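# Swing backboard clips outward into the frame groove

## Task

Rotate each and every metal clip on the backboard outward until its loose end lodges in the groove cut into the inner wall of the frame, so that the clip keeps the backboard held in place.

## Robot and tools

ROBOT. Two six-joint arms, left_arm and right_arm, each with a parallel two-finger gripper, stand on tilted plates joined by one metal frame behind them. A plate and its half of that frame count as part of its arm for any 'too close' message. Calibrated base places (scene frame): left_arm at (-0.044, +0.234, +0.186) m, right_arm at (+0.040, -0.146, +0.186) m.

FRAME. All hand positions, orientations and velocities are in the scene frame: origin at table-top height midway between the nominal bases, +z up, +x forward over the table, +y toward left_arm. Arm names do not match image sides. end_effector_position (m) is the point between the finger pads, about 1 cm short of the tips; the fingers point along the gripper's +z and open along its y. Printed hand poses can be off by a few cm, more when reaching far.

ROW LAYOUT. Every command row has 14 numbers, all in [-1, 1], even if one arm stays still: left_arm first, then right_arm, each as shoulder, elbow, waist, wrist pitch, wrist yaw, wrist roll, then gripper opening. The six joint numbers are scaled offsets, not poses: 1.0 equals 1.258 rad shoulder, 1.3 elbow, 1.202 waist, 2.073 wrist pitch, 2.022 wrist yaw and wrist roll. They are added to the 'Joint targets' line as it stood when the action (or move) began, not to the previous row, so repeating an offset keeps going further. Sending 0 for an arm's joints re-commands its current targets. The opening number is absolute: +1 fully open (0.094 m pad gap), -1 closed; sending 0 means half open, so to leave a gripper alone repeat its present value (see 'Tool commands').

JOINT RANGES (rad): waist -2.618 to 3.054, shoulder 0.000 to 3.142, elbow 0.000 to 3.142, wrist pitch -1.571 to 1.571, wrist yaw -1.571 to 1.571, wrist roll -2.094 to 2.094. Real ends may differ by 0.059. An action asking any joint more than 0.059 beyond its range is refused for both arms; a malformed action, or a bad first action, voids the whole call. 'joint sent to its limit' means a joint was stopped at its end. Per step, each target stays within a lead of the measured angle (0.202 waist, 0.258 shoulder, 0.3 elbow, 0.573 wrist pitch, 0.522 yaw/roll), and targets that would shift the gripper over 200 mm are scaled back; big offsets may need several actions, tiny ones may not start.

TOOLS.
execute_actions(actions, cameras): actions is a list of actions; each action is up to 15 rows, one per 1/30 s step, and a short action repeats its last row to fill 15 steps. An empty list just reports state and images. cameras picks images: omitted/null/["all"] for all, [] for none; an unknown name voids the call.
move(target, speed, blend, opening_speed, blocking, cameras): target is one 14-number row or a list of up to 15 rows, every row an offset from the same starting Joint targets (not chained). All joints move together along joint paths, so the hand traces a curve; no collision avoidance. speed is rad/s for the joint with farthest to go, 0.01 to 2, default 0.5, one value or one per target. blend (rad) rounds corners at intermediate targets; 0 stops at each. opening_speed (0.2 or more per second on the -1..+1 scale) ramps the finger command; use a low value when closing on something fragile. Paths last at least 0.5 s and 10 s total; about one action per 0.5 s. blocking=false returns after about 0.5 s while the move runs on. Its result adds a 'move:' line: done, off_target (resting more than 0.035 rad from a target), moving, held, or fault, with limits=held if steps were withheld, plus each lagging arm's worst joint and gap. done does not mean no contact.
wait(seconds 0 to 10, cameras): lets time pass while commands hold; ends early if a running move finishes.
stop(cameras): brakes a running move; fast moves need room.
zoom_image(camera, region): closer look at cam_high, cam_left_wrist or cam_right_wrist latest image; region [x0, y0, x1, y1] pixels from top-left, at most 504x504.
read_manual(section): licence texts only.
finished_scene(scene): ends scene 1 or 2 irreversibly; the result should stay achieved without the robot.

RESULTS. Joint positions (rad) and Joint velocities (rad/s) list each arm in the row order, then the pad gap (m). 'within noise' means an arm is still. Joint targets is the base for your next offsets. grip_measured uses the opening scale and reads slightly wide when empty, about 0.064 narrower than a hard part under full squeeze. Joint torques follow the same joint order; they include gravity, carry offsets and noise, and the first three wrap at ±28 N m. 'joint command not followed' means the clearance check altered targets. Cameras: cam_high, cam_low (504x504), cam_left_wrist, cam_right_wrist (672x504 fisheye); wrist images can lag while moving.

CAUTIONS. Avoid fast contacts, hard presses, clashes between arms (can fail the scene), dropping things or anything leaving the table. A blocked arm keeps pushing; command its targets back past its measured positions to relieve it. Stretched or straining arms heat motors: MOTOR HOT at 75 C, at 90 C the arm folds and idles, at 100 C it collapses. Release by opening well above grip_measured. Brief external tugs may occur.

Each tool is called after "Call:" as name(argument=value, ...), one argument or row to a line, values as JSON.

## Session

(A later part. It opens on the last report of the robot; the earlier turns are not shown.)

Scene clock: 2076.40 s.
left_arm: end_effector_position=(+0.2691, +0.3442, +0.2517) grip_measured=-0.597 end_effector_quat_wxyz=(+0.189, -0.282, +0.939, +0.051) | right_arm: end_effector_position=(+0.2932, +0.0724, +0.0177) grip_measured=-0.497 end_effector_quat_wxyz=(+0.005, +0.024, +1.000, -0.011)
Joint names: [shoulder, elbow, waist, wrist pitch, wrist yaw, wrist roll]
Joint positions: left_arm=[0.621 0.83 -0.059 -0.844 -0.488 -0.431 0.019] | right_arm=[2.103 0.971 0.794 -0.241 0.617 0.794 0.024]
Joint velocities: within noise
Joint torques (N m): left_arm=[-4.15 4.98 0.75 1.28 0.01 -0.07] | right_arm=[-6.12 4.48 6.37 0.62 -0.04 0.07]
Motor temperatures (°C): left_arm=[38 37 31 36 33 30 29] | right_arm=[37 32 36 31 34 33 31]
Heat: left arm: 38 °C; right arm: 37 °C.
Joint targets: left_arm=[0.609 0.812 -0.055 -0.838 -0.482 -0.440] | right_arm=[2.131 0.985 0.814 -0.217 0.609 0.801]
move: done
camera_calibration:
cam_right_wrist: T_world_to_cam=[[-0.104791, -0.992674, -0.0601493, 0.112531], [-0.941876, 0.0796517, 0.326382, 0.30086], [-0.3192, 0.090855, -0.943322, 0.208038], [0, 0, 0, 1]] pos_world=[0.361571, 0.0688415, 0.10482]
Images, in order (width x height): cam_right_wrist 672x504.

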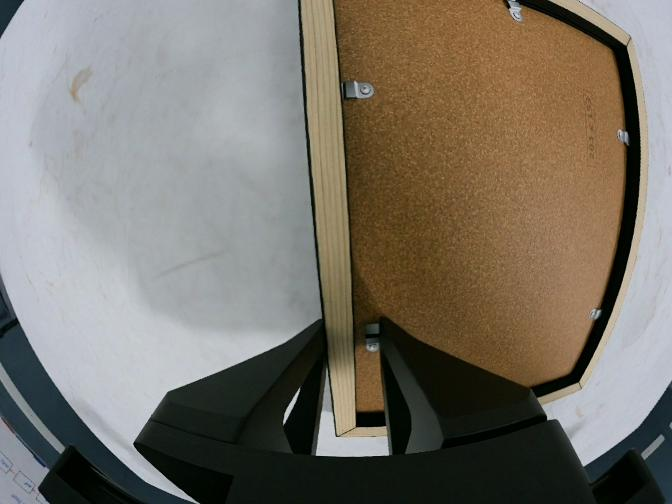

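Call:
move(
  target=[0,0,0,0,0,0,-0.6,0.006,0.0046,0.0112,-0.0012,0.0025,0.0067,-0.628],
  opening_speed=0.2,
  speed=0.03,
  cameras=["cam_right_wrist"],
)

Call:
zoom_image(
  camera="cam_right_wrist",
  region=[290, 250, 430, 355],
)

Scene clock: 2084.07 s.
left_arm: end_effector_position=(+0.2691, +0.3442, +0.2517) grip_measured=-0.597 end_effector_quat_wxyz=(+0.189, -0.282, +0.939, +0.051) | right_arm: end_effector_position=(+0.2931, +0.0756, +0.0179) grip_measured=-0.625 end_effector_quat_wxyz=(+0.009, +0.025, +1.000, -0.012)
Joint names: [shoulder, elbow, waist, wrist pitch, wrist yaw, wrist roll]
Joint positions: left_arm=[0.621 0.83 -0.059 -0.844 -0.488 -0.431 0.019] | right_arm=[2.112 0.978 0.803 -0.239 0.625 0.804 0.018]
Joint velocities: within noise
Joint torques (N m): left_arm=[-4.1 4.98 0.72 1.27 0 -0.06] | right_arm=[-6.35 4.42 6.76 0.54 -0.09 0.07]
Motor temperatures (°C): left_arm=[38 37 31 36 33 30 29] | right_arm=[37 32 36 31 34 33 31]
Heat: left arm: 38 °C; right arm: 37 °C.
Joint targets: left_arm=[0.609 0.812 -0.055 -0.838 -0.482 -0.440] | right_arm=[2.139 0.991 0.828 -0.220 0.614 0.815]
move: done
camera_calibration:
cam_right_wrist: T_world_to_cam=[[-0.106529, -0.992508, -0.0598226, 0.11622], [-0.944238, 0.0821291, 0.318856, 0.301106], [-0.311554, 0.0904542, -0.945913, 0.205673], [0, 0, 0, 1]] pos_world=[0.360775, 0.0720157, 0.105492]
Images, in order (width x height): cam_right_wrist 672x504.

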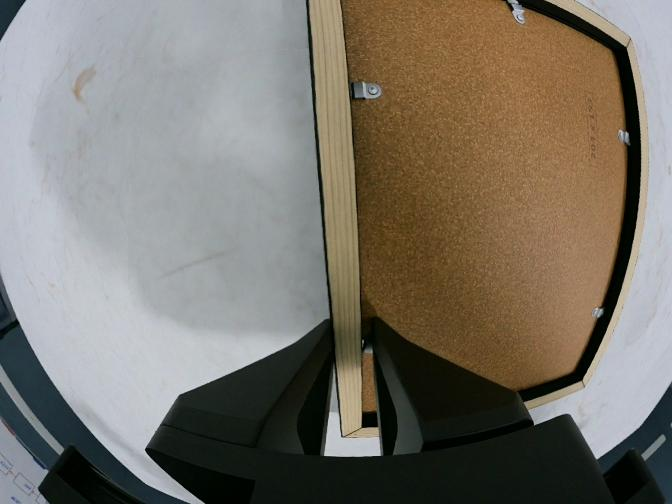

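Scaled by 3.600 from the camera's 672x504 image, which has a finer 960x720 frame.

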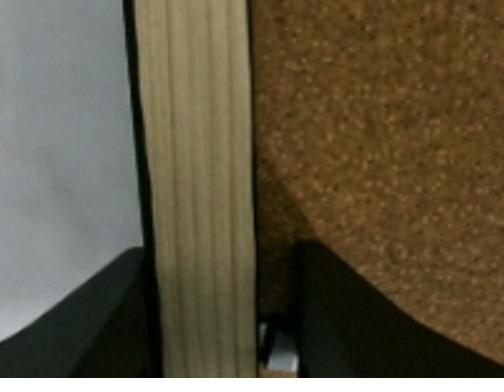

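Call:
move(
  target=[0,0,0,0,0,0,-0.6,0.003,0.0025,0.0056,-0.0006,0.0012,0.0034,-0.71],
  opening_speed=0.2,
  speed=0.03,
  cameras=["cam_right_wrist"],
)

Call:
zoom_image(
  camera="cam_right_wrist",
  region=[290, 250, 430, 355],
)

Scene clock: 2089.67 s.
left_arm: end_effector_position=(+0.2691, +0.3442, +0.2517) grip_measured=-0.597 end_effector_quat_wxyz=(+0.189, -0.282, +0.939, +0.051) | right_arm: end_effector_position=(+0.2929, +0.0781, +0.0180) grip_measured=-0.708 end_effector_quat_wxyz=(+0.011, +0.028, +0.999, -0.010)
Joint names: [shoulder, elbow, waist, wrist pitch, wrist yaw, wrist roll]
Joint positions: left_arm=[0.621 0.83 -0.059 -0.844 -0.488 -0.431 0.019] | right_arm=[2.116 0.98 0.808 -0.234 0.626 0.812 0.014]
Joint velocities: within noise
Joint torques (N m): left_arm=[-4.11 5 0.72 1.28 0.01 -0.07] | right_arm=[-6.48 4.63 6.98 0.5 -0.11 0.06]
Motor temperatures (°C): left_arm=[38 37 31 36 33 30 29] | right_arm=[37 32 37 31 34 33 31]
Heat: left arm: 38 °C; right arm: 37 °C.
Joint targets: left_arm=[0.609 0.812 -0.055 -0.838 -0.482 -0.440] | right_arm=[2.142 0.994 0.835 -0.221 0.617 0.822]
move: done
camera_calibration:
cam_right_wrist: T_world_to_cam=[[-0.112324, -0.9916, -0.0641329, 0.120357], [-0.94495, 0.0866318, 0.315538, 0.300603], [-0.307331, 0.0960448, -0.946743, 0.203833], [0, 0, 0, 1]] pos_world=[0.360218, 0.0737269, 0.105845]
Images, in order (width x height): cam_right_wrist 672x504.

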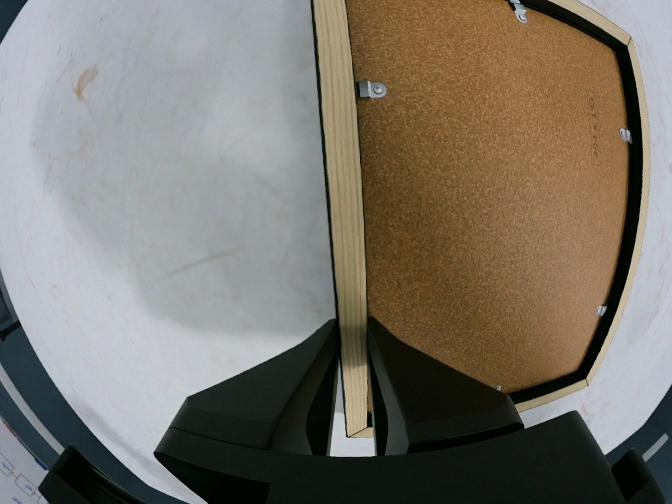

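Scaled by 3.600 from the camera's 672x504 image, which has a finer 960x720 frame.

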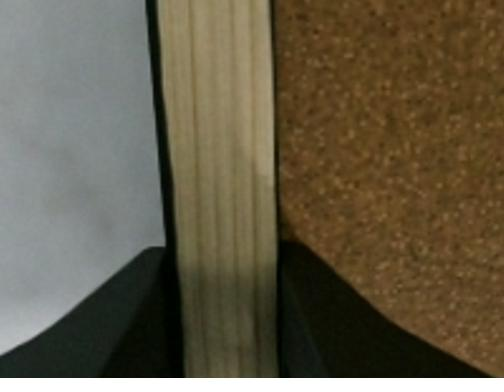

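Call:
move(
  target=[
    [0,0,0,0,0,0,-0.6,0,0,0,0,0,0,-0.45],
    [0,0,0,0,0,0,-0.6,-0.105,0,0.0216,-0.0663,-0.012,0.0084,-0.45],
  ],
  speed=[0.1,0.2],
  opening_speed=0.5,
  cameras=["cam_right_wrist"],
)

Call:
zoom_image(
  camera="cam_right_wrist",
  region=[330, 280, 400, 340],
)

Scene clock: 2104.50 s.
left_arm: end_effector_position=(+0.2691, +0.3442, +0.2517) grip_measured=-0.597 end_effector_quat_wxyz=(+0.189, -0.282, +0.939, +0.051) | right_arm: end_effector_position=(+0.2940, +0.0784, +0.0442) grip_measured=-0.452 end_effector_quat_wxyz=(-0.001, +0.022, +1.000, +0.003)
Joint names: [shoulder, elbow, waist, wrist pitch, wrist yaw, wrist roll]
Joint positions: left_arm=[0.621 0.83 -0.059 -0.844 -0.488 -0.431 0.019] | right_arm=[2.03 0.982 0.836 -0.338 0.596 0.831 0.026]
Joint velocities: within noise
Joint torques (N m): left_arm=[-4.12 4.96 0.75 1.29 0 -0.06] | right_arm=[-10.71 4.72 6.43 0.29 -0.05 0.02]
Motor temperatures (°C): left_arm=[38 37 31 36 33 30 29] | right_arm=[38 32 37 31 34 33 31]
Heat: left arm: 38 °C; right arm: 38 °C.
Joint targets: left_arm=[0.609 0.812 -0.055 -0.838 -0.482 -0.440] | right_arm=[2.010 0.994 0.860 -0.358 0.593 0.838]
move: done
camera_calibration:
cam_right_wrist: T_world_to_cam=[[-0.100298, -0.991034, -0.0882773, 0.119961], [-0.938523, 0.0647796, 0.339083, 0.292143], [-0.330324, 0.11686, -0.936605, 0.233665], [0, 0, 0, 1]] pos_world=[0.3634, 0.0726544, 0.130381]
Images, in order (width x height): cam_right_wrist 672x504.

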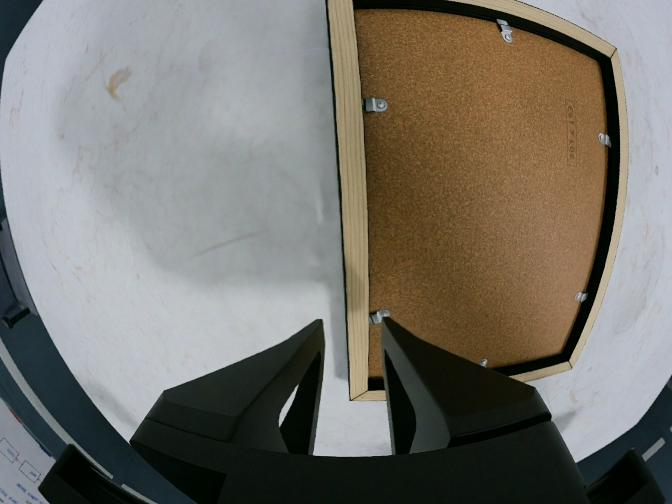

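Scaled by 7.200 from the camera's 672x504 image, which has a finer 960x720 frame.

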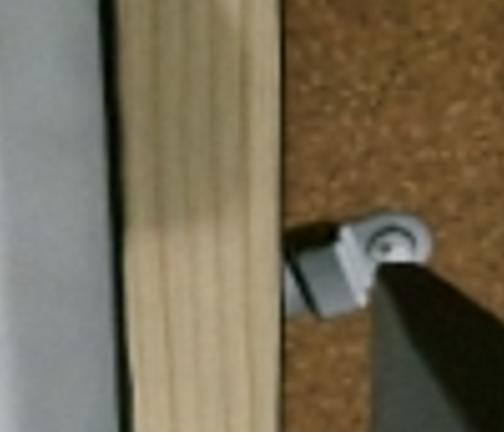

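Call:
move(
  target=[0,0,0,0,0,0,-0.6,-0.0326,-0.0954,-0.04,0.048,0.0079,-0.771,-0.5],
  speed=0.8,
  cameras=["cam_right_wrist"],
)

Call:
zoom_image(
  camera="cam_right_wrist",
  region=[290, 250, 430, 355],
)

Scene clock: 2152.67 s.
left_arm: end_effector_position=(+0.2691, +0.3442, +0.2517) grip_measured=-0.597 end_effector_quat_wxyz=(+0.189, -0.282, +0.939, +0.051) | right_arm: end_effector_position=(+0.2807, +0.0589, +0.0394) grip_measured=-0.498 end_effector_quat_wxyz=(-0.003, -0.677, +0.736, -0.003)
Joint names: [shoulder, elbow, waist, wrist pitch, wrist yaw, wrist roll]
Joint positions: left_arm=[0.621 0.83 -0.059 -0.844 -0.488 -0.431 0.019] | right_arm=[1.994 0.882 0.821 -0.275 0.605 -0.712 0.024]
Joint velocities: within noise
Joint torques (N m): left_arm=[-4.08 4.98 0.75 1.28 0.01 -0.06] | right_arm=[-10.41 2.43 3.9 0.61 0.04 -0.09]
Motor temperatures (°C): left_arm=[38 37 31 36 33 30 29] | right_arm=[39 32 37 31 34 33 31]
Heat: left arm: 38 °C; right arm: 39 °C.
Joint targets: left_arm=[0.609 0.812 -0.055 -0.838 -0.482 -0.440] | right_arm=[1.969 0.870 0.812 -0.259 0.608 -0.720]
move: done
camera_calibration:
cam_right_wrist: T_world_to_cam=[[0.986671, -0.140742, -0.0816802, -0.256596], [-0.104632, -0.933137, 0.343958, 0.107059], [-0.124628, -0.330827, -0.935426, 0.19558], [0, 0, 0, 1]] pos_world=[0.288752, 0.12849, 0.125168]
Images, in order (width x height): cam_right_wrist 672x504.

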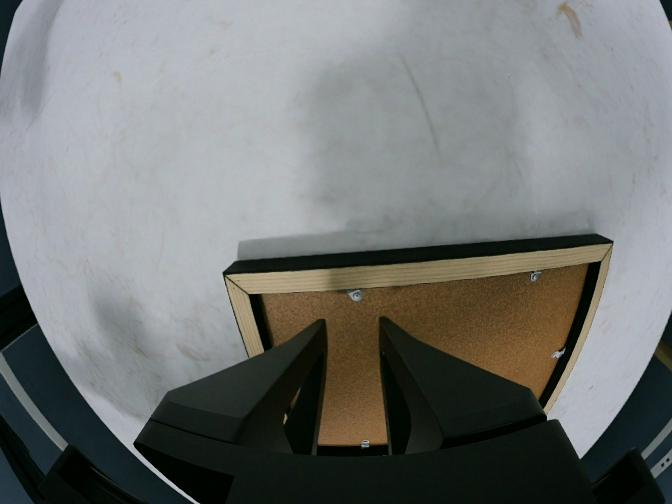

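Scaled by 3.600 from the camera's 672x504 image, which has a finer 960x720 frame.

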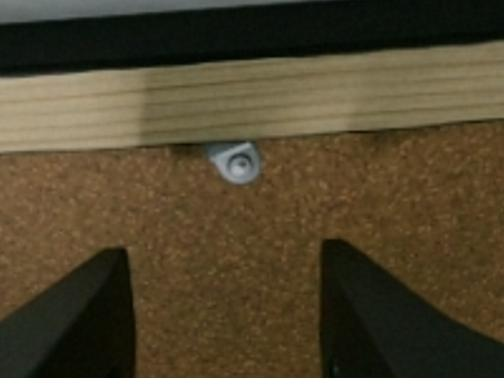

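Call:
move(
  target=[0,0,0,0,0,0,-0.6,0.069,0.003,-0.0233,0.033,-0.0104,-0.0163,-0.5],
  speed=0.15,
  cameras=["cam_right_wrist"],
)

Call:
zoom_image(
  camera="cam_right_wrist",
  region=[290, 250, 430, 355],
)

Scene clock: 2175.57 s.
left_arm: end_effector_position=(+0.2691, +0.3442, +0.2517) grip_measured=-0.597 end_effector_quat_wxyz=(+0.189, -0.282, +0.939, +0.051) | right_arm: end_effector_position=(+0.2826, +0.0599, +0.0246) grip_measured=-0.498 end_effector_quat_wxyz=(-0.001, -0.676, +0.737, -0.003)
Joint names: [shoulder, elbow, waist, wrist pitch, wrist yaw, wrist roll]
Joint positions: left_arm=[0.621 0.83 -0.059 -0.844 -0.488 -0.431 0.019] | right_arm=[2.037 0.882 0.793 -0.207 0.6 -0.745 0.024]
Joint velocities: within noise
Joint torques (N m): left_arm=[-4.14 4.97 0.7 1.29 0 -0.07] | right_arm=[-6.58 2.51 3.88 0.61 -0.16 -0.11]
Motor temperatures (°C): left_arm=[38 37 31 36 33 30 29] | right_arm=[43 32 36 31 34 33 31]
Heat: left arm: 38 °C; right arm: 43 °C.
Joint targets: left_arm=[0.609 0.812 -0.055 -0.838 -0.482 -0.440] | right_arm=[2.056 0.874 0.784 -0.190 0.587 -0.754]
move: done
camera_calibration:
cam_right_wrist: T_world_to_cam=[[0.986515, -0.143732, -0.0782855, -0.259323], [-0.108998, -0.93377, 0.340872, 0.114634], [-0.122095, -0.327742, -0.936845, 0.181499], [0, 0, 0, 1]] pos_world=[0.290481, 0.129254, 0.11066]
Images, in order (width x height): cam_right_wrist 672x504.

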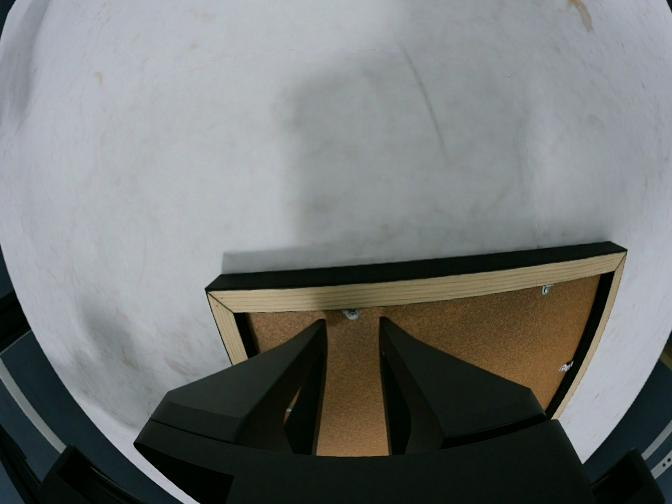

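Scaled by 3.600 from the camera's 672x504 image, which has a finer 960x720 frame.

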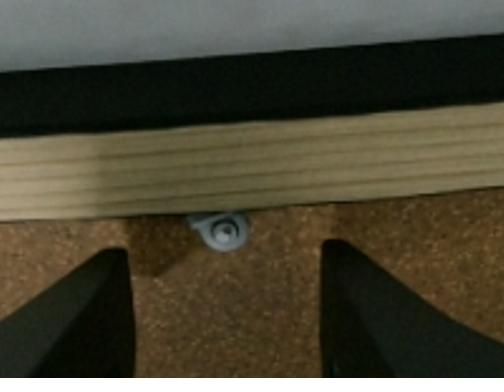

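Call:
move(
  target=[0,0,0,0,0,0,-0.6,0.0294,-0.007,-0.0116,0.016,-0.0035,-0.007,-0.5],
  speed=0.07,
  cameras=["cam_right_wrist"],
)

Call:
zoom_image(
  camera="cam_right_wrist",
  region=[290, 250, 430, 355],
)

Scene clock: 2184.73 s.
left_arm: end_effector_position=(+0.2691, +0.3442, +0.2517) grip_measured=-0.597 end_effector_quat_wxyz=(+0.189, -0.282, +0.939, +0.051) | right_arm: end_effector_position=(+0.2794, +0.0594, +0.0173) grip_measured=-0.498 end_effector_quat_wxyz=(-0.004, -0.678, +0.735, -0.002)
Joint names: [shoulder, elbow, waist, wrist pitch, wrist yaw, wrist roll]
Joint positions: left_arm=[0.621 0.83 -0.059 -0.844 -0.488 -0.431 0.019] | right_arm=[2.061 0.88 0.783 -0.184 0.595 -0.758 0.024]
Joint velocities: within noise
Joint torques (N m): left_arm=[-4.08 4.97 0.69 1.28 0.01 -0.06] | right_arm=[-5.31 1.83 3.55 0.69 -0.14 -0.12]
Motor temperatures (°C): left_arm=[38 37 31 36 33 30 29] | right_arm=[41 32 36 31 34 33 31]
Heat: left arm: 38 °C; right arm: 41 °C.
Joint targets: left_arm=[0.609 0.812 -0.055 -0.838 -0.482 -0.440] | right_arm=[2.093 0.865 0.770 -0.157 0.580 -0.768]
move: done
camera_calibration:
cam_right_wrist: T_world_to_cam=[[0.986839, -0.137567, -0.0849939, -0.257127], [-0.100384, -0.933235, 0.344957, 0.113774], [-0.126774, -0.331885, -0.934762, 0.175632], [0, 0, 0, 1]] pos_world=[0.28743, 0.129096, 0.103073]
Images, in order (width x height): cam_right_wrist 672x504.

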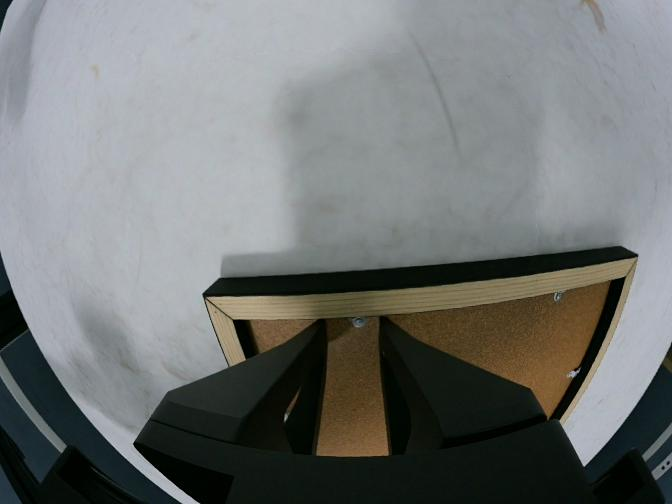

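Scaled by 3.600 from the camera's 672x504 image, which has a finer 960x720 frame.

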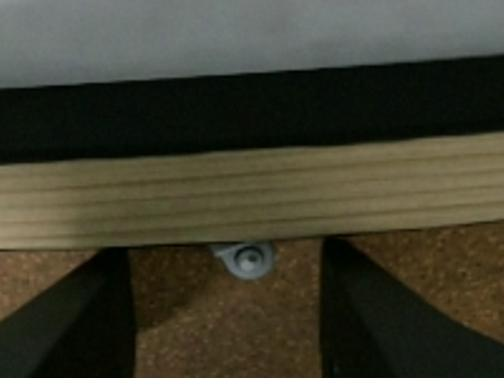

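Call:
move(
  target=[
    [0,0,0,0,0,0,-0.6,-0.08,0,0,-0.035,0,0,-0.5],
    [0,0,0,0,0,0,-0.6,-0.08,0.0235,0,-0.035,0,0,-0.5],
    [0,0,0,0,0,0,-0.6,0.001,0.0235,0,-0.002,0,0,-0.5],
  ],
  speed=[0.15,0.15,0.07],
  cameras=["cam_right_wrist"],
)

Call:
zoom_image(
  camera="cam_right_wrist",
  region=[290, 250, 430, 355],
)

Scene clock: 2203.33 s.
left_arm: end_effector_position=(+0.2691, +0.3442, +0.2517) grip_measured=-0.597 end_effector_quat_wxyz=(+0.189, -0.282, +0.939, +0.051) | right_arm: end_effector_position=(+0.2800, +0.0584, +0.0175) grip_measured=-0.498 end_effector_quat_wxyz=(-0.007, -0.678, +0.735, -0.001)
Joint names: [shoulder, elbow, waist, wrist pitch, wrist yaw, wrist roll]
Joint positions: left_arm=[0.621 0.83 -0.059 -0.844 -0.488 -0.431 0.019] | right_arm=[2.059 0.883 0.779 -0.191 0.592 -0.76 0.024]
Joint velocities: within noise
Joint torques (N m): left_arm=[-4.1 4.98 0.68 1.28 0.01 -0.06] | right_arm=[-5.08 4.12 3.82 0.71 -0.12 -0.11]
Motor temperatures (°C): left_arm=[38 37 31 36 33 30 29] | right_arm=[40 32 36 31 34 33 31]
Heat: left arm: 38 °C; right arm: 40 °C.
Joint targets: left_arm=[0.609 0.812 -0.055 -0.838 -0.482 -0.440] | right_arm=[2.095 0.896 0.770 -0.161 0.580 -0.768]
move: off_target (right_arm); right_arm: the shoulder is farthest, 0.036 rad from its target
camera_calibration:
cam_right_wrist: T_world_to_cam=[[0.986404, -0.137916, -0.0893609, -0.257703], [-0.0990313, -0.932806, 0.346505, 0.11237], [-0.131145, -0.332945, -0.933782, 0.176743], [0, 0, 0, 1]] pos_world=[0.288506, 0.128123, 0.103074]
Images, in order (width x height): cam_right_wrist 672x504.

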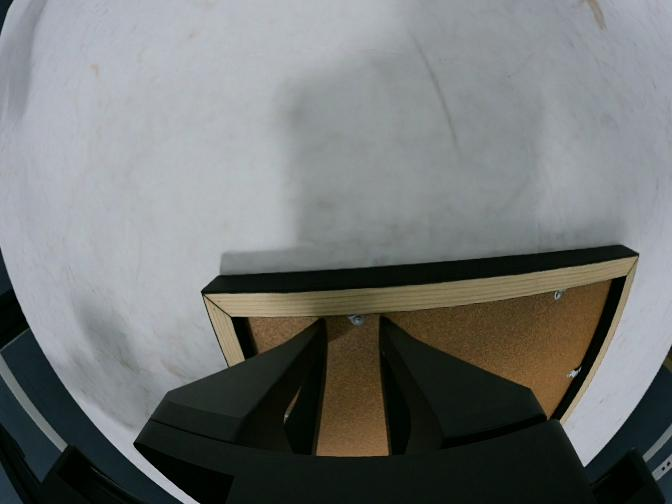

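Scaled by 3.600 from the camera's 672x504 image, which has a finer 960x720 frame.

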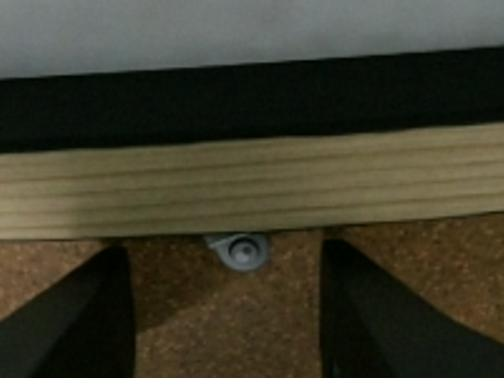

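Call:
move(
  target=[
    [0,0,0,0,0,0,-0.6,-0.08,0,0,-0.035,0,0,-0.5],
    [0,0,0,0,0,0,-0.6,-0.08,0.0055,0.025,-0.035,0,0.014,-0.5],
    [0,0,0,0,0,0,-0.6,0.004,0.0055,0.025,-0.001,0,0.014,-0.5],
  ],
  speed=[0.15,0.15,0.07],
  cameras=["cam_right_wrist"],
)

Call:
zoom_image(
  camera="cam_right_wrist",
  region=[290, 250, 430, 355],
)

Scene clock: 2217.77 s.
left_arm: end_effector_position=(+0.2691, +0.3442, +0.2517) grip_measured=-0.597 end_effector_quat_wxyz=(+0.189, -0.282, +0.939, +0.051) | right_arm: end_effector_position=(+0.2806, +0.0607, +0.0175) grip_measured=-0.498 end_effector_quat_wxyz=(-0.004, -0.675, +0.738, -0.003)
Joint names: [shoulder, elbow, waist, wrist pitch, wrist yaw, wrist roll]
Joint positions: left_arm=[0.621 0.83 -0.059 -0.844 -0.488 -0.431 0.019] | right_arm=[2.065 0.888 0.785 -0.189 0.599 -0.746 0.024]
Joint velocities: within noise
Joint torques (N m): left_arm=[-4.08 4.94 0.73 1.27 0.01 -0.06] | right_arm=[-5.19 4.4 5.81 0.63 -0.15 0.11]
Motor temperatures (°C): left_arm=[38 37 31 36 33 30 29] | right_arm=[39 32 36 31 34 33 31]
Heat: left arm: 38 °C; right arm: 39 °C.
Joint targets: left_arm=[0.609 0.812 -0.055 -0.838 -0.482 -0.440] | right_arm=[2.099 0.903 0.800 -0.163 0.580 -0.739]
move: done
camera_calibration:
cam_right_wrist: T_world_to_cam=[[0.985699, -0.147048, -0.0823021, -0.257346], [-0.110031, -0.931547, 0.346574, 0.117568], [-0.127631, -0.332562, -0.934405, 0.176606], [0, 0, 0, 1]] pos_world=[0.289142, 0.130411, 0.103095]
Images, in order (width x height): cam_right_wrist 672x504.

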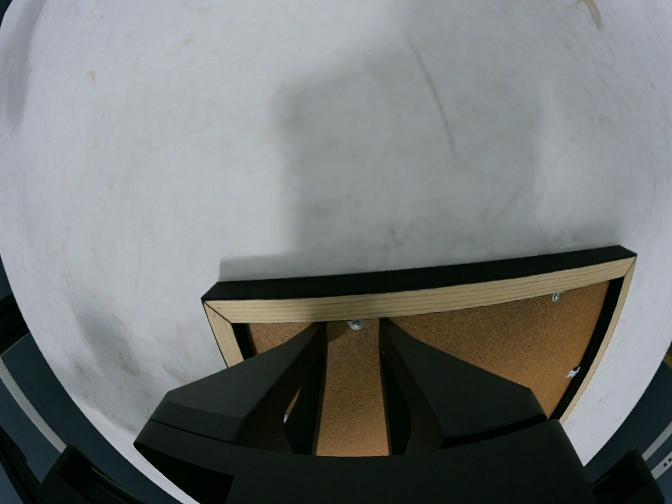

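Scaled by 3.600 from the camera's 672x504 image, which has a finer 960x720 frame.

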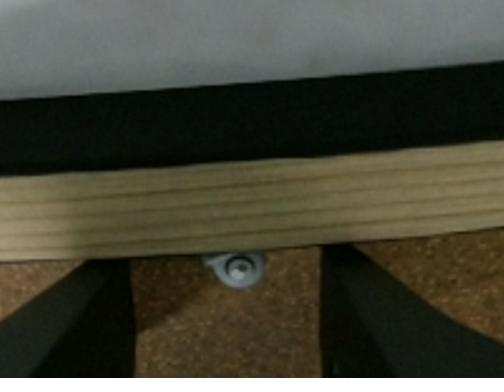

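Call:
move(
  target=[0,0,0,0,0,0,-0.6,0.005,0,0,0,0,0,-1],
  opening_speed=0.25,
  speed=0.03,
  cameras=["cam_right_wrist"],
)

Call:
zoom_image(
  camera="cam_right_wrist",
  region=[290, 250, 430, 355],
)

Scene clock: 2227.23 s.
left_arm: end_effector_position=(+0.2691, +0.3442, +0.2517) grip_measured=-0.597 end_effector_quat_wxyz=(+0.189, -0.282, +0.939, +0.051) | right_arm: end_effector_position=(+0.2821, +0.0616, +0.0176) grip_measured=-0.946 end_effector_quat_wxyz=(-0.002, -0.675, +0.738, -0.008)
Joint names: [shoulder, elbow, waist, wrist pitch, wrist yaw, wrist roll]
Joint positions: left_arm=[0.621 0.83 -0.059 -0.844 -0.488 -0.431 0.019] | right_arm=[2.069 0.892 0.789 -0.186 0.609 -0.746 0.003]
Joint velocities: within noise
Joint torques (N m): left_arm=[-4.08 5.03 0.7 1.28 -0.01 -0.06] | right_arm=[-4.97 4.05 5.34 0.65 -0.27 0.1]
Motor temperatures (°C): left_arm=[38 37 31 36 33 30 29] | right_arm=[38 32 36 31 34 33 31]
Heat: left arm: 38 °C; right arm: 38 °C.
Joint targets: left_arm=[0.609 0.812 -0.055 -0.838 -0.482 -0.440] | right_arm=[2.106 0.903 0.800 -0.163 0.580 -0.739]
move: off_target (right_arm); right_arm: the shoulder is farthest, 0.036 rad from its target
camera_calibration:
cam_right_wrist: T_world_to_cam=[[0.986553, -0.146461, -0.0725406, -0.259094], [-0.112437, -0.930297, 0.34915, 0.119121], [-0.118621, -0.336299, -0.934255, 0.174912], [0, 0, 0, 1]] pos_world=[0.289752, 0.131694, 0.103026]
Images, in order (width x height): cam_right_wrist 672x504.

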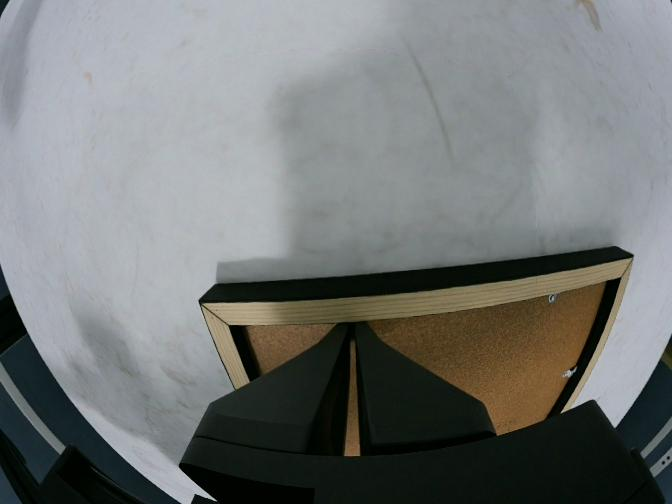

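Scaled by 3.600 from the camera's 672x504 image, which has a finer 960x720 frame.

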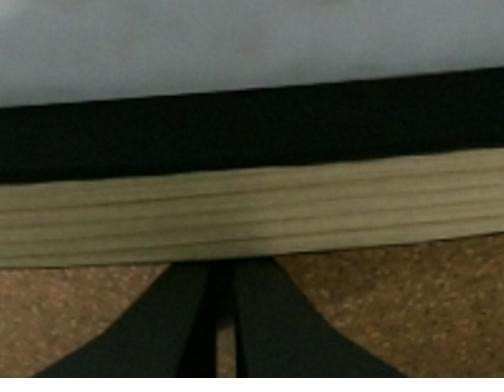

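Call:
move(
  target=[
    [0,0,0,0,0,0,-0.6,0,0,0,0,0,0,-0.5],
    [0,0,0,0,0,0,-0.6,-0.12,0,0.01,-0.06,0,0,-0.5],
    [0,0,0,0,0,0,-0.6,-0.46,-0.15,0.07,-0.21,0.015,0.79,-0.5],
  ],
  speed=[0.1,0.2,0.8],
  blend=[0,0.05,0],
  opening_speed=0.6,
  cameras=["cam_right_wrist"],
)

Scene clock: 2247.53 s.
left_arm: end_effector_position=(+0.2691, +0.3442, +0.2517) grip_measured=-0.597 end_effector_quat_wxyz=(+0.189, -0.282, +0.939, +0.051) | right_arm: end_effector_position=(+0.2720, -0.0043, +0.1184) grip_measured=-0.502 end_effector_quat_wxyz=(-0.001, +0.015, +1.000, +0.005)
Joint names: [shoulder, elbow, waist, wrist pitch, wrist yaw, wrist roll]
Joint positions: left_arm=[0.621 0.83 -0.059 -0.844 -0.488 -0.431 0.019] | right_arm=[1.545 0.722 0.865 -0.579 0.599 0.85 0.023]
Joint velocities: within noise
Joint torques (N m): left_arm=[-4.11 4.97 0.75 1.28 0 -0.07] | right_arm=[-7.32 3.37 4.51 0.25 0.1 0.07]
Motor temperatures (°C): left_arm=[38 37 31 36 33 30 29] | right_arm=[38 32 37 31 34 33 32]
Heat: left arm: 38 °C; right arm: 38 °C.
Joint targets: left_arm=[0.609 0.812 -0.055 -0.838 -0.482 -0.440] | right_arm=[1.527 0.708 0.884 -0.599 0.611 0.858]
move: done
camera_calibration:
cam_right_wrist: T_world_to_cam=[[-0.0874916, -0.991945, -0.0916019, 0.0392978], [-0.939312, 0.0515283, 0.339171, 0.25178], [-0.331719, 0.115717, -0.936254, 0.305848], [0, 0, 0, 1]] pos_world=[0.341394, -0.00938446, 0.204555]
Images, in order (width x height): cam_right_wrist 672x504.

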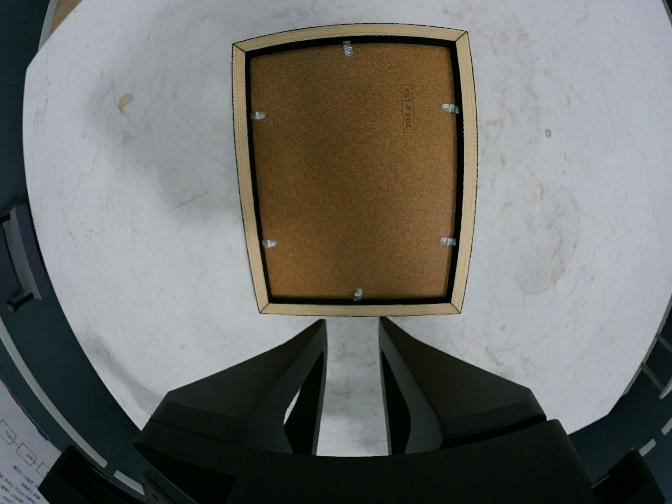

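Call:
zoom_image(
  camera="cam_right_wrist",
  region=[245, 225, 295, 260],
)

Call:
zoom_image(
  camera="cam_right_wrist",
  region=[335, 275, 385, 310],
)

Call:
zoom_image(
  camera="cam_right_wrist",
  region=[425, 225, 475, 260],
)

Call:
zoom_image(
  camera="cam_right_wrist",
  region=[425, 90, 475, 125],
)

Call:
zoom_image(
  camera="cam_right_wrist",
  region=[325, 30, 375, 65],
)

Call:
zoom_image(
  camera="cam_right_wrist",
  region=[235, 97, 285, 132],
)

Scaled by 10.080 from the camera's 672x504 image, which has a finer 960x720 frame.

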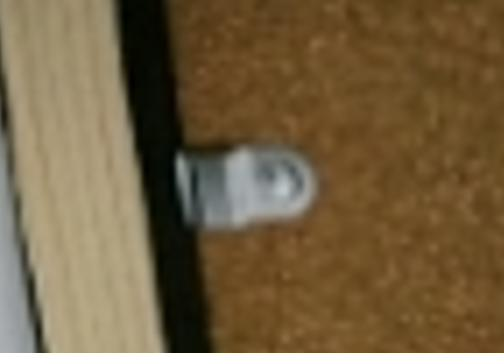

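Scaled by 10.080 from the camera's 672x504 image, which has a finer 960x720 frame.

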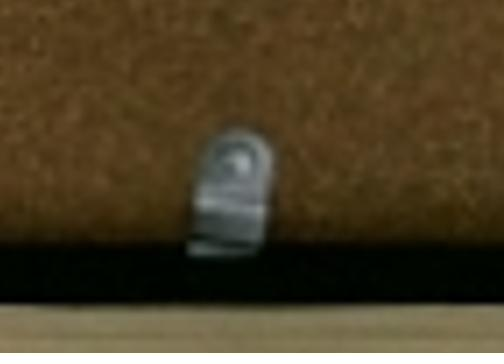

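Scaled by 10.080 from the camera's 672x504 image, which has a finer 960x720 frame.

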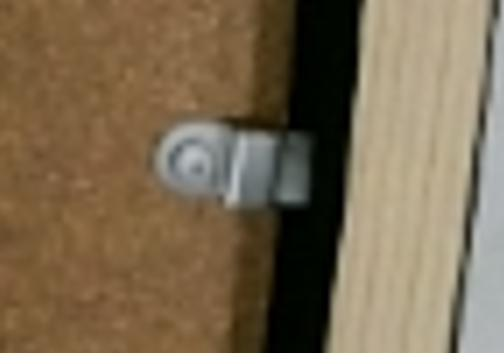

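Scaled by 10.080 from the camera's 672x504 image, which has a finer 960x720 frame.

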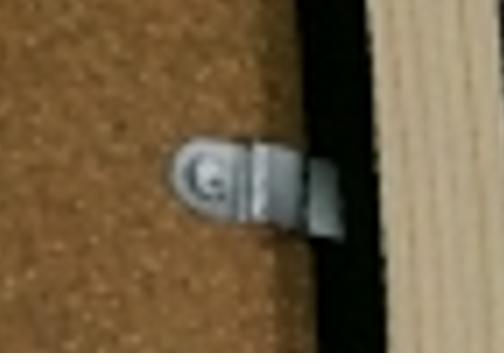

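Scaled by 10.080 from the camera's 672x504 image, which has a finer 960x720 frame.

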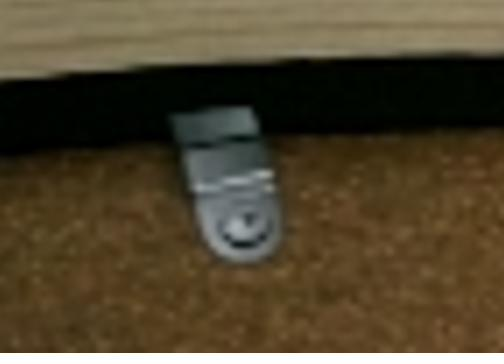

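Scaled by 10.080 from the camera's 672x504 image, which has a finer 960x720 frame.

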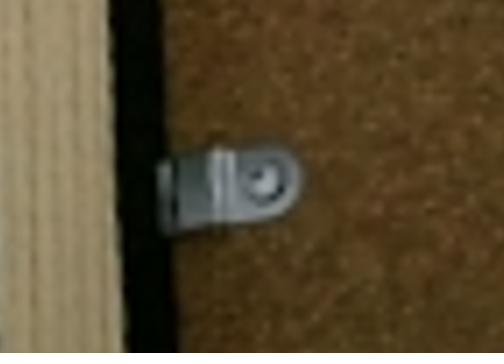

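Call:
move(
  target=[0,0,0,0,0,0,-0.6,0.2878,0.3485,-0.3403,0.0738,-0.0593,-0.1998,-0.5],
  speed=0.6,
  cameras=["cam_right_wrist"],
)

Call:
zoom_image(
  camera="cam_right_wrist",
  region=[290, 250, 430, 355],
)

Scene clock: 2309.83 s.
left_arm: end_effector_position=(+0.2691, +0.3442, +0.2517) grip_measured=-0.597 end_effector_quat_wxyz=(+0.189, -0.282, +0.939, +0.051) | right_arm: end_effector_position=(+0.4099, -0.0160, +0.0439) grip_measured=-0.502 end_effector_quat_wxyz=(-0.004, +0.038, +0.999, -0.001)
Joint names: [shoulder, elbow, waist, wrist pitch, wrist yaw, wrist roll]
Joint positions: left_arm=[0.621 0.83 -0.059 -0.844 -0.488 -0.431 0.019] | right_arm=[1.866 1.144 0.476 -0.461 0.496 0.463 0.023]
Joint velocities: within noise
Joint torques (N m): left_arm=[-4.1 5 0.7 1.28 0.01 -0.06] | right_arm=[-7.91 5.89 3.93 0.55 -0.06 -0.14]
Motor temperatures (°C): left_arm=[38 37 31 36 33 30 29] | right_arm=[40 32 36 31 34 33 32]
Heat: left arm: 38 °C; right arm: 40 °C.
Joint targets: left_arm=[0.609 0.812 -0.055 -0.838 -0.482 -0.440] | right_arm=[1.889 1.161 0.476 -0.446 0.491 0.454]
move: done
camera_calibration:
cam_right_wrist: T_world_to_cam=[[-0.132712, -0.987907, -0.0801714, 0.051023], [-0.934126, 0.097625, 0.343333, 0.405574], [-0.331354, 0.120455, -0.935786, 0.283144], [0, 0, 0, 1]] pos_world=[0.479449, -0.0232942, 0.129806]
Images, in order (width x height): cam_right_wrist 672x504.

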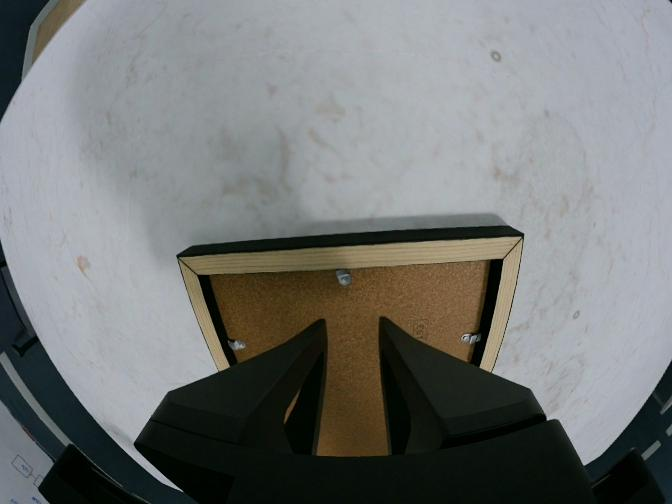

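Scaled by 3.600 from the camera's 672x504 image, which has a finer 960x720 frame.

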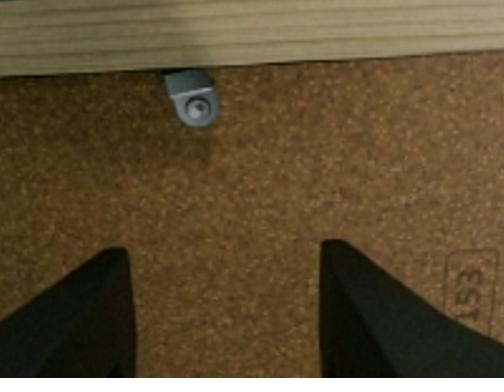

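Call:
zoom_image(
  camera="cam_right_wrist",
  region=[320, 260, 370, 295],
)

Scaled by 10.080 from the camera's 672x504 image, which has a finer 960x720 frame.

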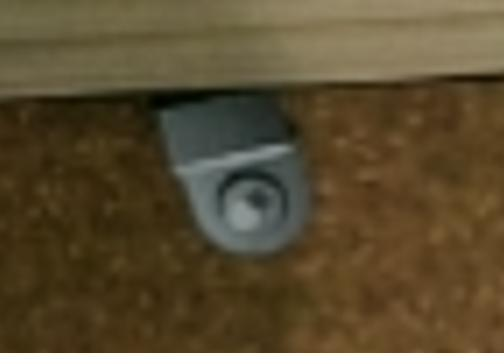

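Call:
move(
  target=[0,0,0,0,0,0,-0.6,0.0477,0.0146,-0.0241,0.0277,-0.0054,-0.0163,-0.5],
  speed=0.15,
  cameras=["cam_right_wrist"],
)

Call:
zoom_image(
  camera="cam_right_wrist",
  region=[290, 250, 430, 355],
)

Scene clock: 2335.20 s.
left_arm: end_effector_position=(+0.2691, +0.3442, +0.2517) grip_measured=-0.597 end_effector_quat_wxyz=(+0.189, -0.282, +0.939, +0.051) | right_arm: end_effector_position=(+0.4130, -0.0127, +0.0250) grip_measured=-0.502 end_effector_quat_wxyz=(-0.004, +0.033, +0.999, +0.001)
Joint names: [shoulder, elbow, waist, wrist pitch, wrist yaw, wrist roll]
Joint positions: left_arm=[0.621 0.83 -0.059 -0.844 -0.488 -0.431 0.019] | right_arm=[1.926 1.16 0.454 -0.405 0.486 0.43 0.023]
Joint velocities: within noise
Joint torques (N m): left_arm=[-4.1 4.97 0.7 1.28 0.02 -0.06] | right_arm=[-8.1 5.94 3.43 0.6 -0.02 -0.09]
Motor temperatures (°C): left_arm=[38 37 31 36 33 30 29] | right_arm=[40 32 36 31 34 33 31]
Heat: left arm: 38 °C; right arm: 40 °C.
Joint targets: left_arm=[0.609 0.812 -0.055 -0.838 -0.482 -0.440] | right_arm=[1.949 1.180 0.447 -0.388 0.480 0.421]
move: done
camera_calibration:
cam_right_wrist: T_world_to_cam=[[-0.122938, -0.988959, -0.0827477, 0.0491798], [-0.935055, 0.0874925, 0.343536, 0.414946], [-0.332503, 0.119607, -0.935487, 0.266555], [0, 0, 0, 1]] pos_world=[0.482674, -0.0195497, 0.110879]
Images, in order (width x height): cam_right_wrist 672x504.

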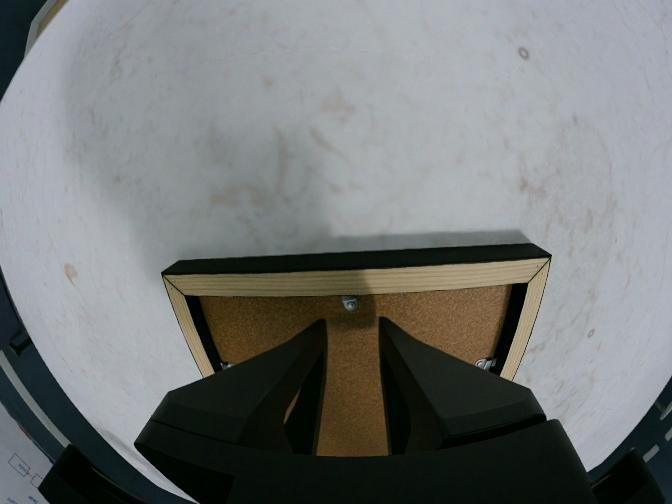

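Scaled by 3.600 from the camera's 672x504 image, which has a finer 960x720 frame.

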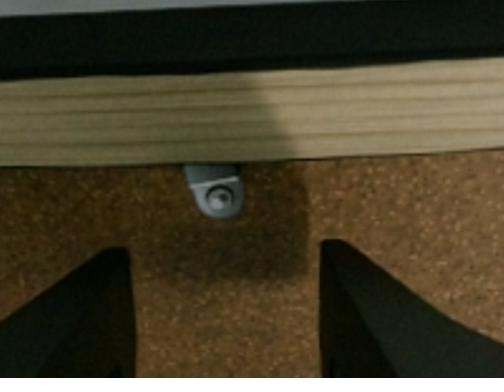

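Call:
move(
  target=[0,0,0,0,0,0,-0.6,0.035,0.0115,-0.0062,0.0101,0,-0.0054,-0.5],
  speed=0.07,
  cameras=["cam_right_wrist"],
)

Call:
zoom_image(
  camera="cam_right_wrist",
  region=[290, 250, 430, 355],
)

Scene clock: 2350.97 s.
left_arm: end_effector_position=(+0.2691, +0.3442, +0.2517) grip_measured=-0.597 end_effector_quat_wxyz=(+0.189, -0.282, +0.939, +0.051) | right_arm: end_effector_position=(+0.4153, -0.0090, +0.0182) grip_measured=-0.502 end_effector_quat_wxyz=(-0.004, +0.029, +1.000, +0.001)
Joint names: [shoulder, elbow, waist, wrist pitch, wrist yaw, wrist roll]
Joint positions: left_arm=[0.621 0.83 -0.059 -0.844 -0.488 -0.431 0.019] | right_arm=[1.956 1.18 0.451 -0.394 0.484 0.42 0.023]
Joint velocities: within noise
Joint torques (N m): left_arm=[-4.15 4.96 0.7 1.28 0 -0.06] | right_arm=[-7.17 5.56 3.19 0.68 -0.03 -0.2]
Motor temperatures (°C): left_arm=[38 37 31 36 33 30 29] | right_arm=[41 32 36 31 34 33 31]
Heat: left arm: 38 °C; right arm: 41 °C.
Joint targets: left_arm=[0.609 0.812 -0.055 -0.838 -0.482 -0.440] | right_arm=[1.993 1.195 0.439 -0.368 0.480 0.410]
move: off_target (right_arm); right_arm: the shoulder is farthest, 0.037 rad from its target
camera_calibration:
cam_right_wrist: T_world_to_cam=[[-0.11568, -0.989811, -0.0830157, 0.0494929], [-0.935469, 0.0804672, 0.344126, 0.419171], [-0.33394, 0.117467, -0.935246, 0.261041], [0, 0, 0, 1]] pos_world=[0.485019, -0.0154047, 0.103998]
Images, in order (width x height): cam_right_wrist 672x504.

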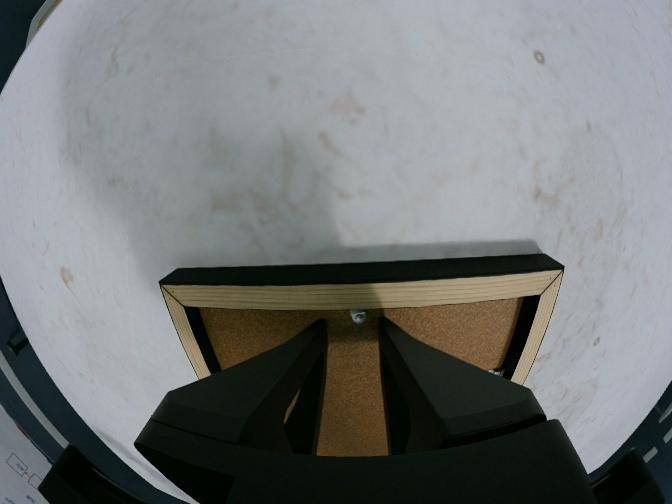

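Scaled by 3.600 from the camera's 672x504 image, which has a finer 960x720 frame.

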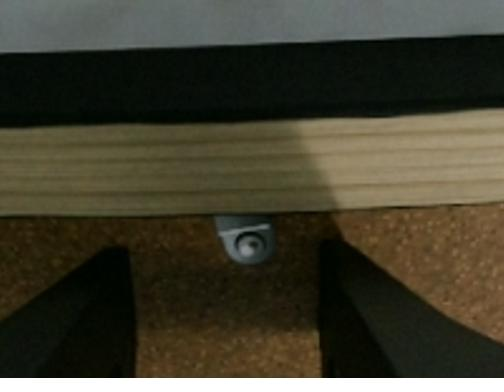

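Call:
move(
  target=[
    [0,0,0,0,0,0,-0.6,-0.09,0,0,-0.035,0,0,-0.5],
    [0,0,0,0,0,0,-0.6,-0.09,0.0085,-0.005,-0.035,-0.001,-0.003,-0.5],
    [0,0,0,0,0,0,-0.6,0,0.0085,-0.005,-0.003,-0.001,-0.003,-0.5],
  ],
  speed=[0.15,0.15,0.07],
  cameras=["cam_right_wrist"],
)

Call:
zoom_image(
  camera="cam_right_wrist",
  region=[290, 250, 430, 355],
)

Scene clock: 2379.90 s.
left_arm: end_effector_position=(+0.2691, +0.3442, +0.2517) grip_measured=-0.597 end_effector_quat_wxyz=(+0.189, -0.282, +0.939, +0.051) | right_arm: end_effector_position=(+0.4187, -0.0129, +0.0180) grip_measured=-0.502 end_effector_quat_wxyz=(-0.004, +0.030, +1.000, -0.001)
Joint names: [shoulder, elbow, waist, wrist pitch, wrist yaw, wrist roll]
Joint positions: left_arm=[0.621 0.83 -0.059 -0.844 -0.488 -0.431 0.019] | right_arm=[1.955 1.189 0.441 -0.401 0.483 0.412 0.023]
Joint velocities: within noise
Joint torques (N m): left_arm=[-4.11 5 0.72 1.28 0.01 -0.06] | right_arm=[-7.04 5.72 3.52 0.66 -0.05 -0.14]
Motor temperatures (°C): left_arm=[38 37 31 36 33 30 29] | right_arm=[40 33 35 31 34 33 31]
Heat: left arm: 38 °C; right arm: 40 °C.
Joint targets: left_arm=[0.609 0.812 -0.055 -0.838 -0.482 -0.440] | right_arm=[1.993 1.206 0.433 -0.374 0.478 0.404]
move: off_target (right_arm); right_arm: the shoulder is farthest, 0.038 rad from its target
camera_calibration:
cam_right_wrist: T_world_to_cam=[[-0.118339, -0.98975, -0.0799454, 0.047131], [-0.935077, 0.0839879, 0.34435, 0.422608], [-0.334106, 0.115505, -0.935431, 0.262522], [0, 0, 0, 1]] pos_world=[0.488459, -0.0191687, 0.103814]
Images, in order (width x height): cam_right_wrist 672x504.

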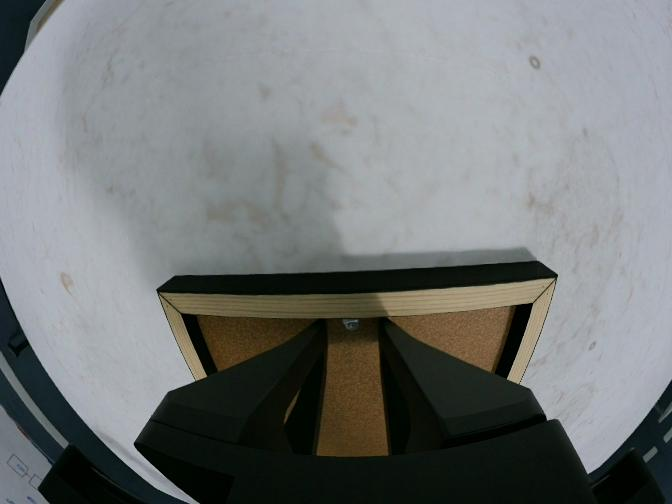

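Scaled by 3.600 from the camera's 672x504 image, which has a finer 960x720 frame.

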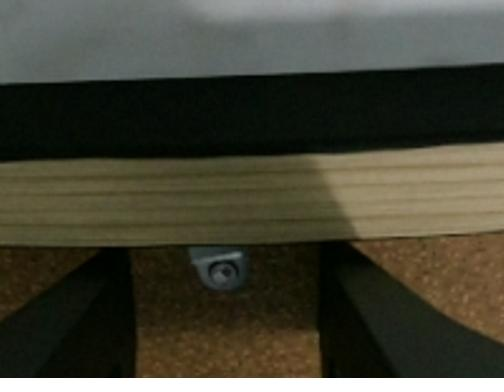

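Call:
move(
  target=[0,0,0,0,0,0,-0.6,0.004,0,0,0,0,0.009,-1],
  opening_speed=0.25,
  speed=0.03,
  cameras=["cam_right_wrist"],
)

Call:
zoom_image(
  camera="cam_right_wrist",
  region=[290, 250, 430, 355],
)

Scene clock: 2391.93 s.
left_arm: end_effector_position=(+0.2691, +0.3442, +0.2517) grip_measured=-0.597 end_effector_quat_wxyz=(+0.189, -0.282, +0.939, +0.051) | right_arm: end_effector_position=(+0.4208, -0.0122, +0.0179) grip_measured=-0.934 end_effector_quat_wxyz=(-0.002, +0.033, +0.999, +0.000)
Joint names: [shoulder, elbow, waist, wrist pitch, wrist yaw, wrist roll]
Joint positions: left_arm=[0.621 0.83 -0.059 -0.844 -0.488 -0.431 0.019] | right_arm=[1.958 1.195 0.441 -0.399 0.483 0.415 0.003]
Joint velocities: within noise
Joint torques (N m): left_arm=[-4.1 4.98 0.72 1.28 -0.01 -0.06] | right_arm=[-6.98 5.03 3.54 0.67 -0.04 0.06]
Motor temperatures (°C): left_arm=[38 37 31 36 33 30 29] | right_arm=[40 33 35 31 34 33 31]
Heat: left arm: 38 °C; right arm: 40 °C.
Joint targets: left_arm=[0.609 0.812 -0.055 -0.838 -0.482 -0.440] | right_arm=[1.998 1.206 0.433 -0.374 0.478 0.422]
move: off_target (right_arm); right_arm: the shoulder is farthest, 0.040 rad from its target
camera_calibration:
cam_right_wrist: T_world_to_cam=[[-0.122758, -0.98912, -0.0810733, 0.0499394], [-0.936059, 0.0882556, 0.340595, 0.425106], [-0.329734, 0.1177, -0.936708, 0.261254], [0, 0, 0, 1]] pos_world=[0.490199, -0.0188715, 0.103978]
Images, in order (width x height): cam_right_wrist 672x504.

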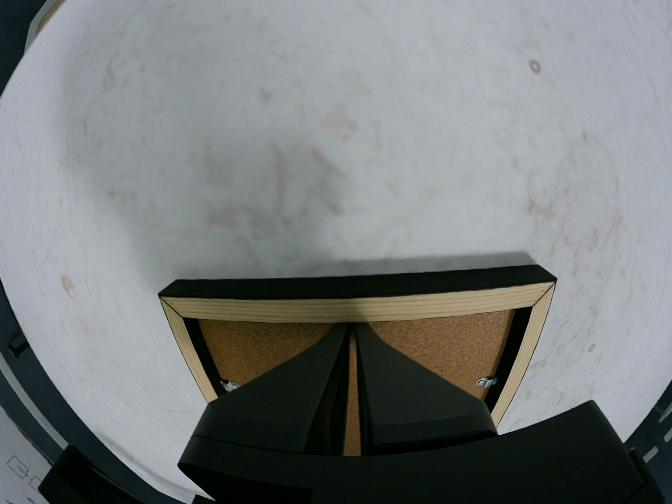

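Scaled by 3.600 from the camera's 672x504 image, which has a finer 960x720 frame.

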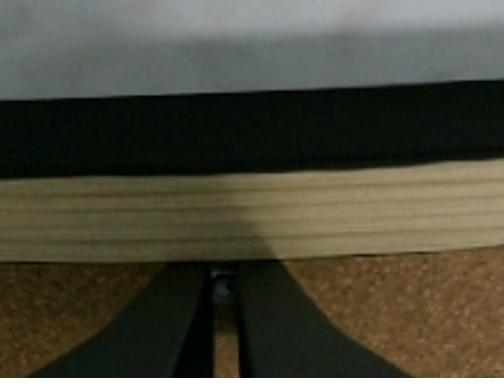

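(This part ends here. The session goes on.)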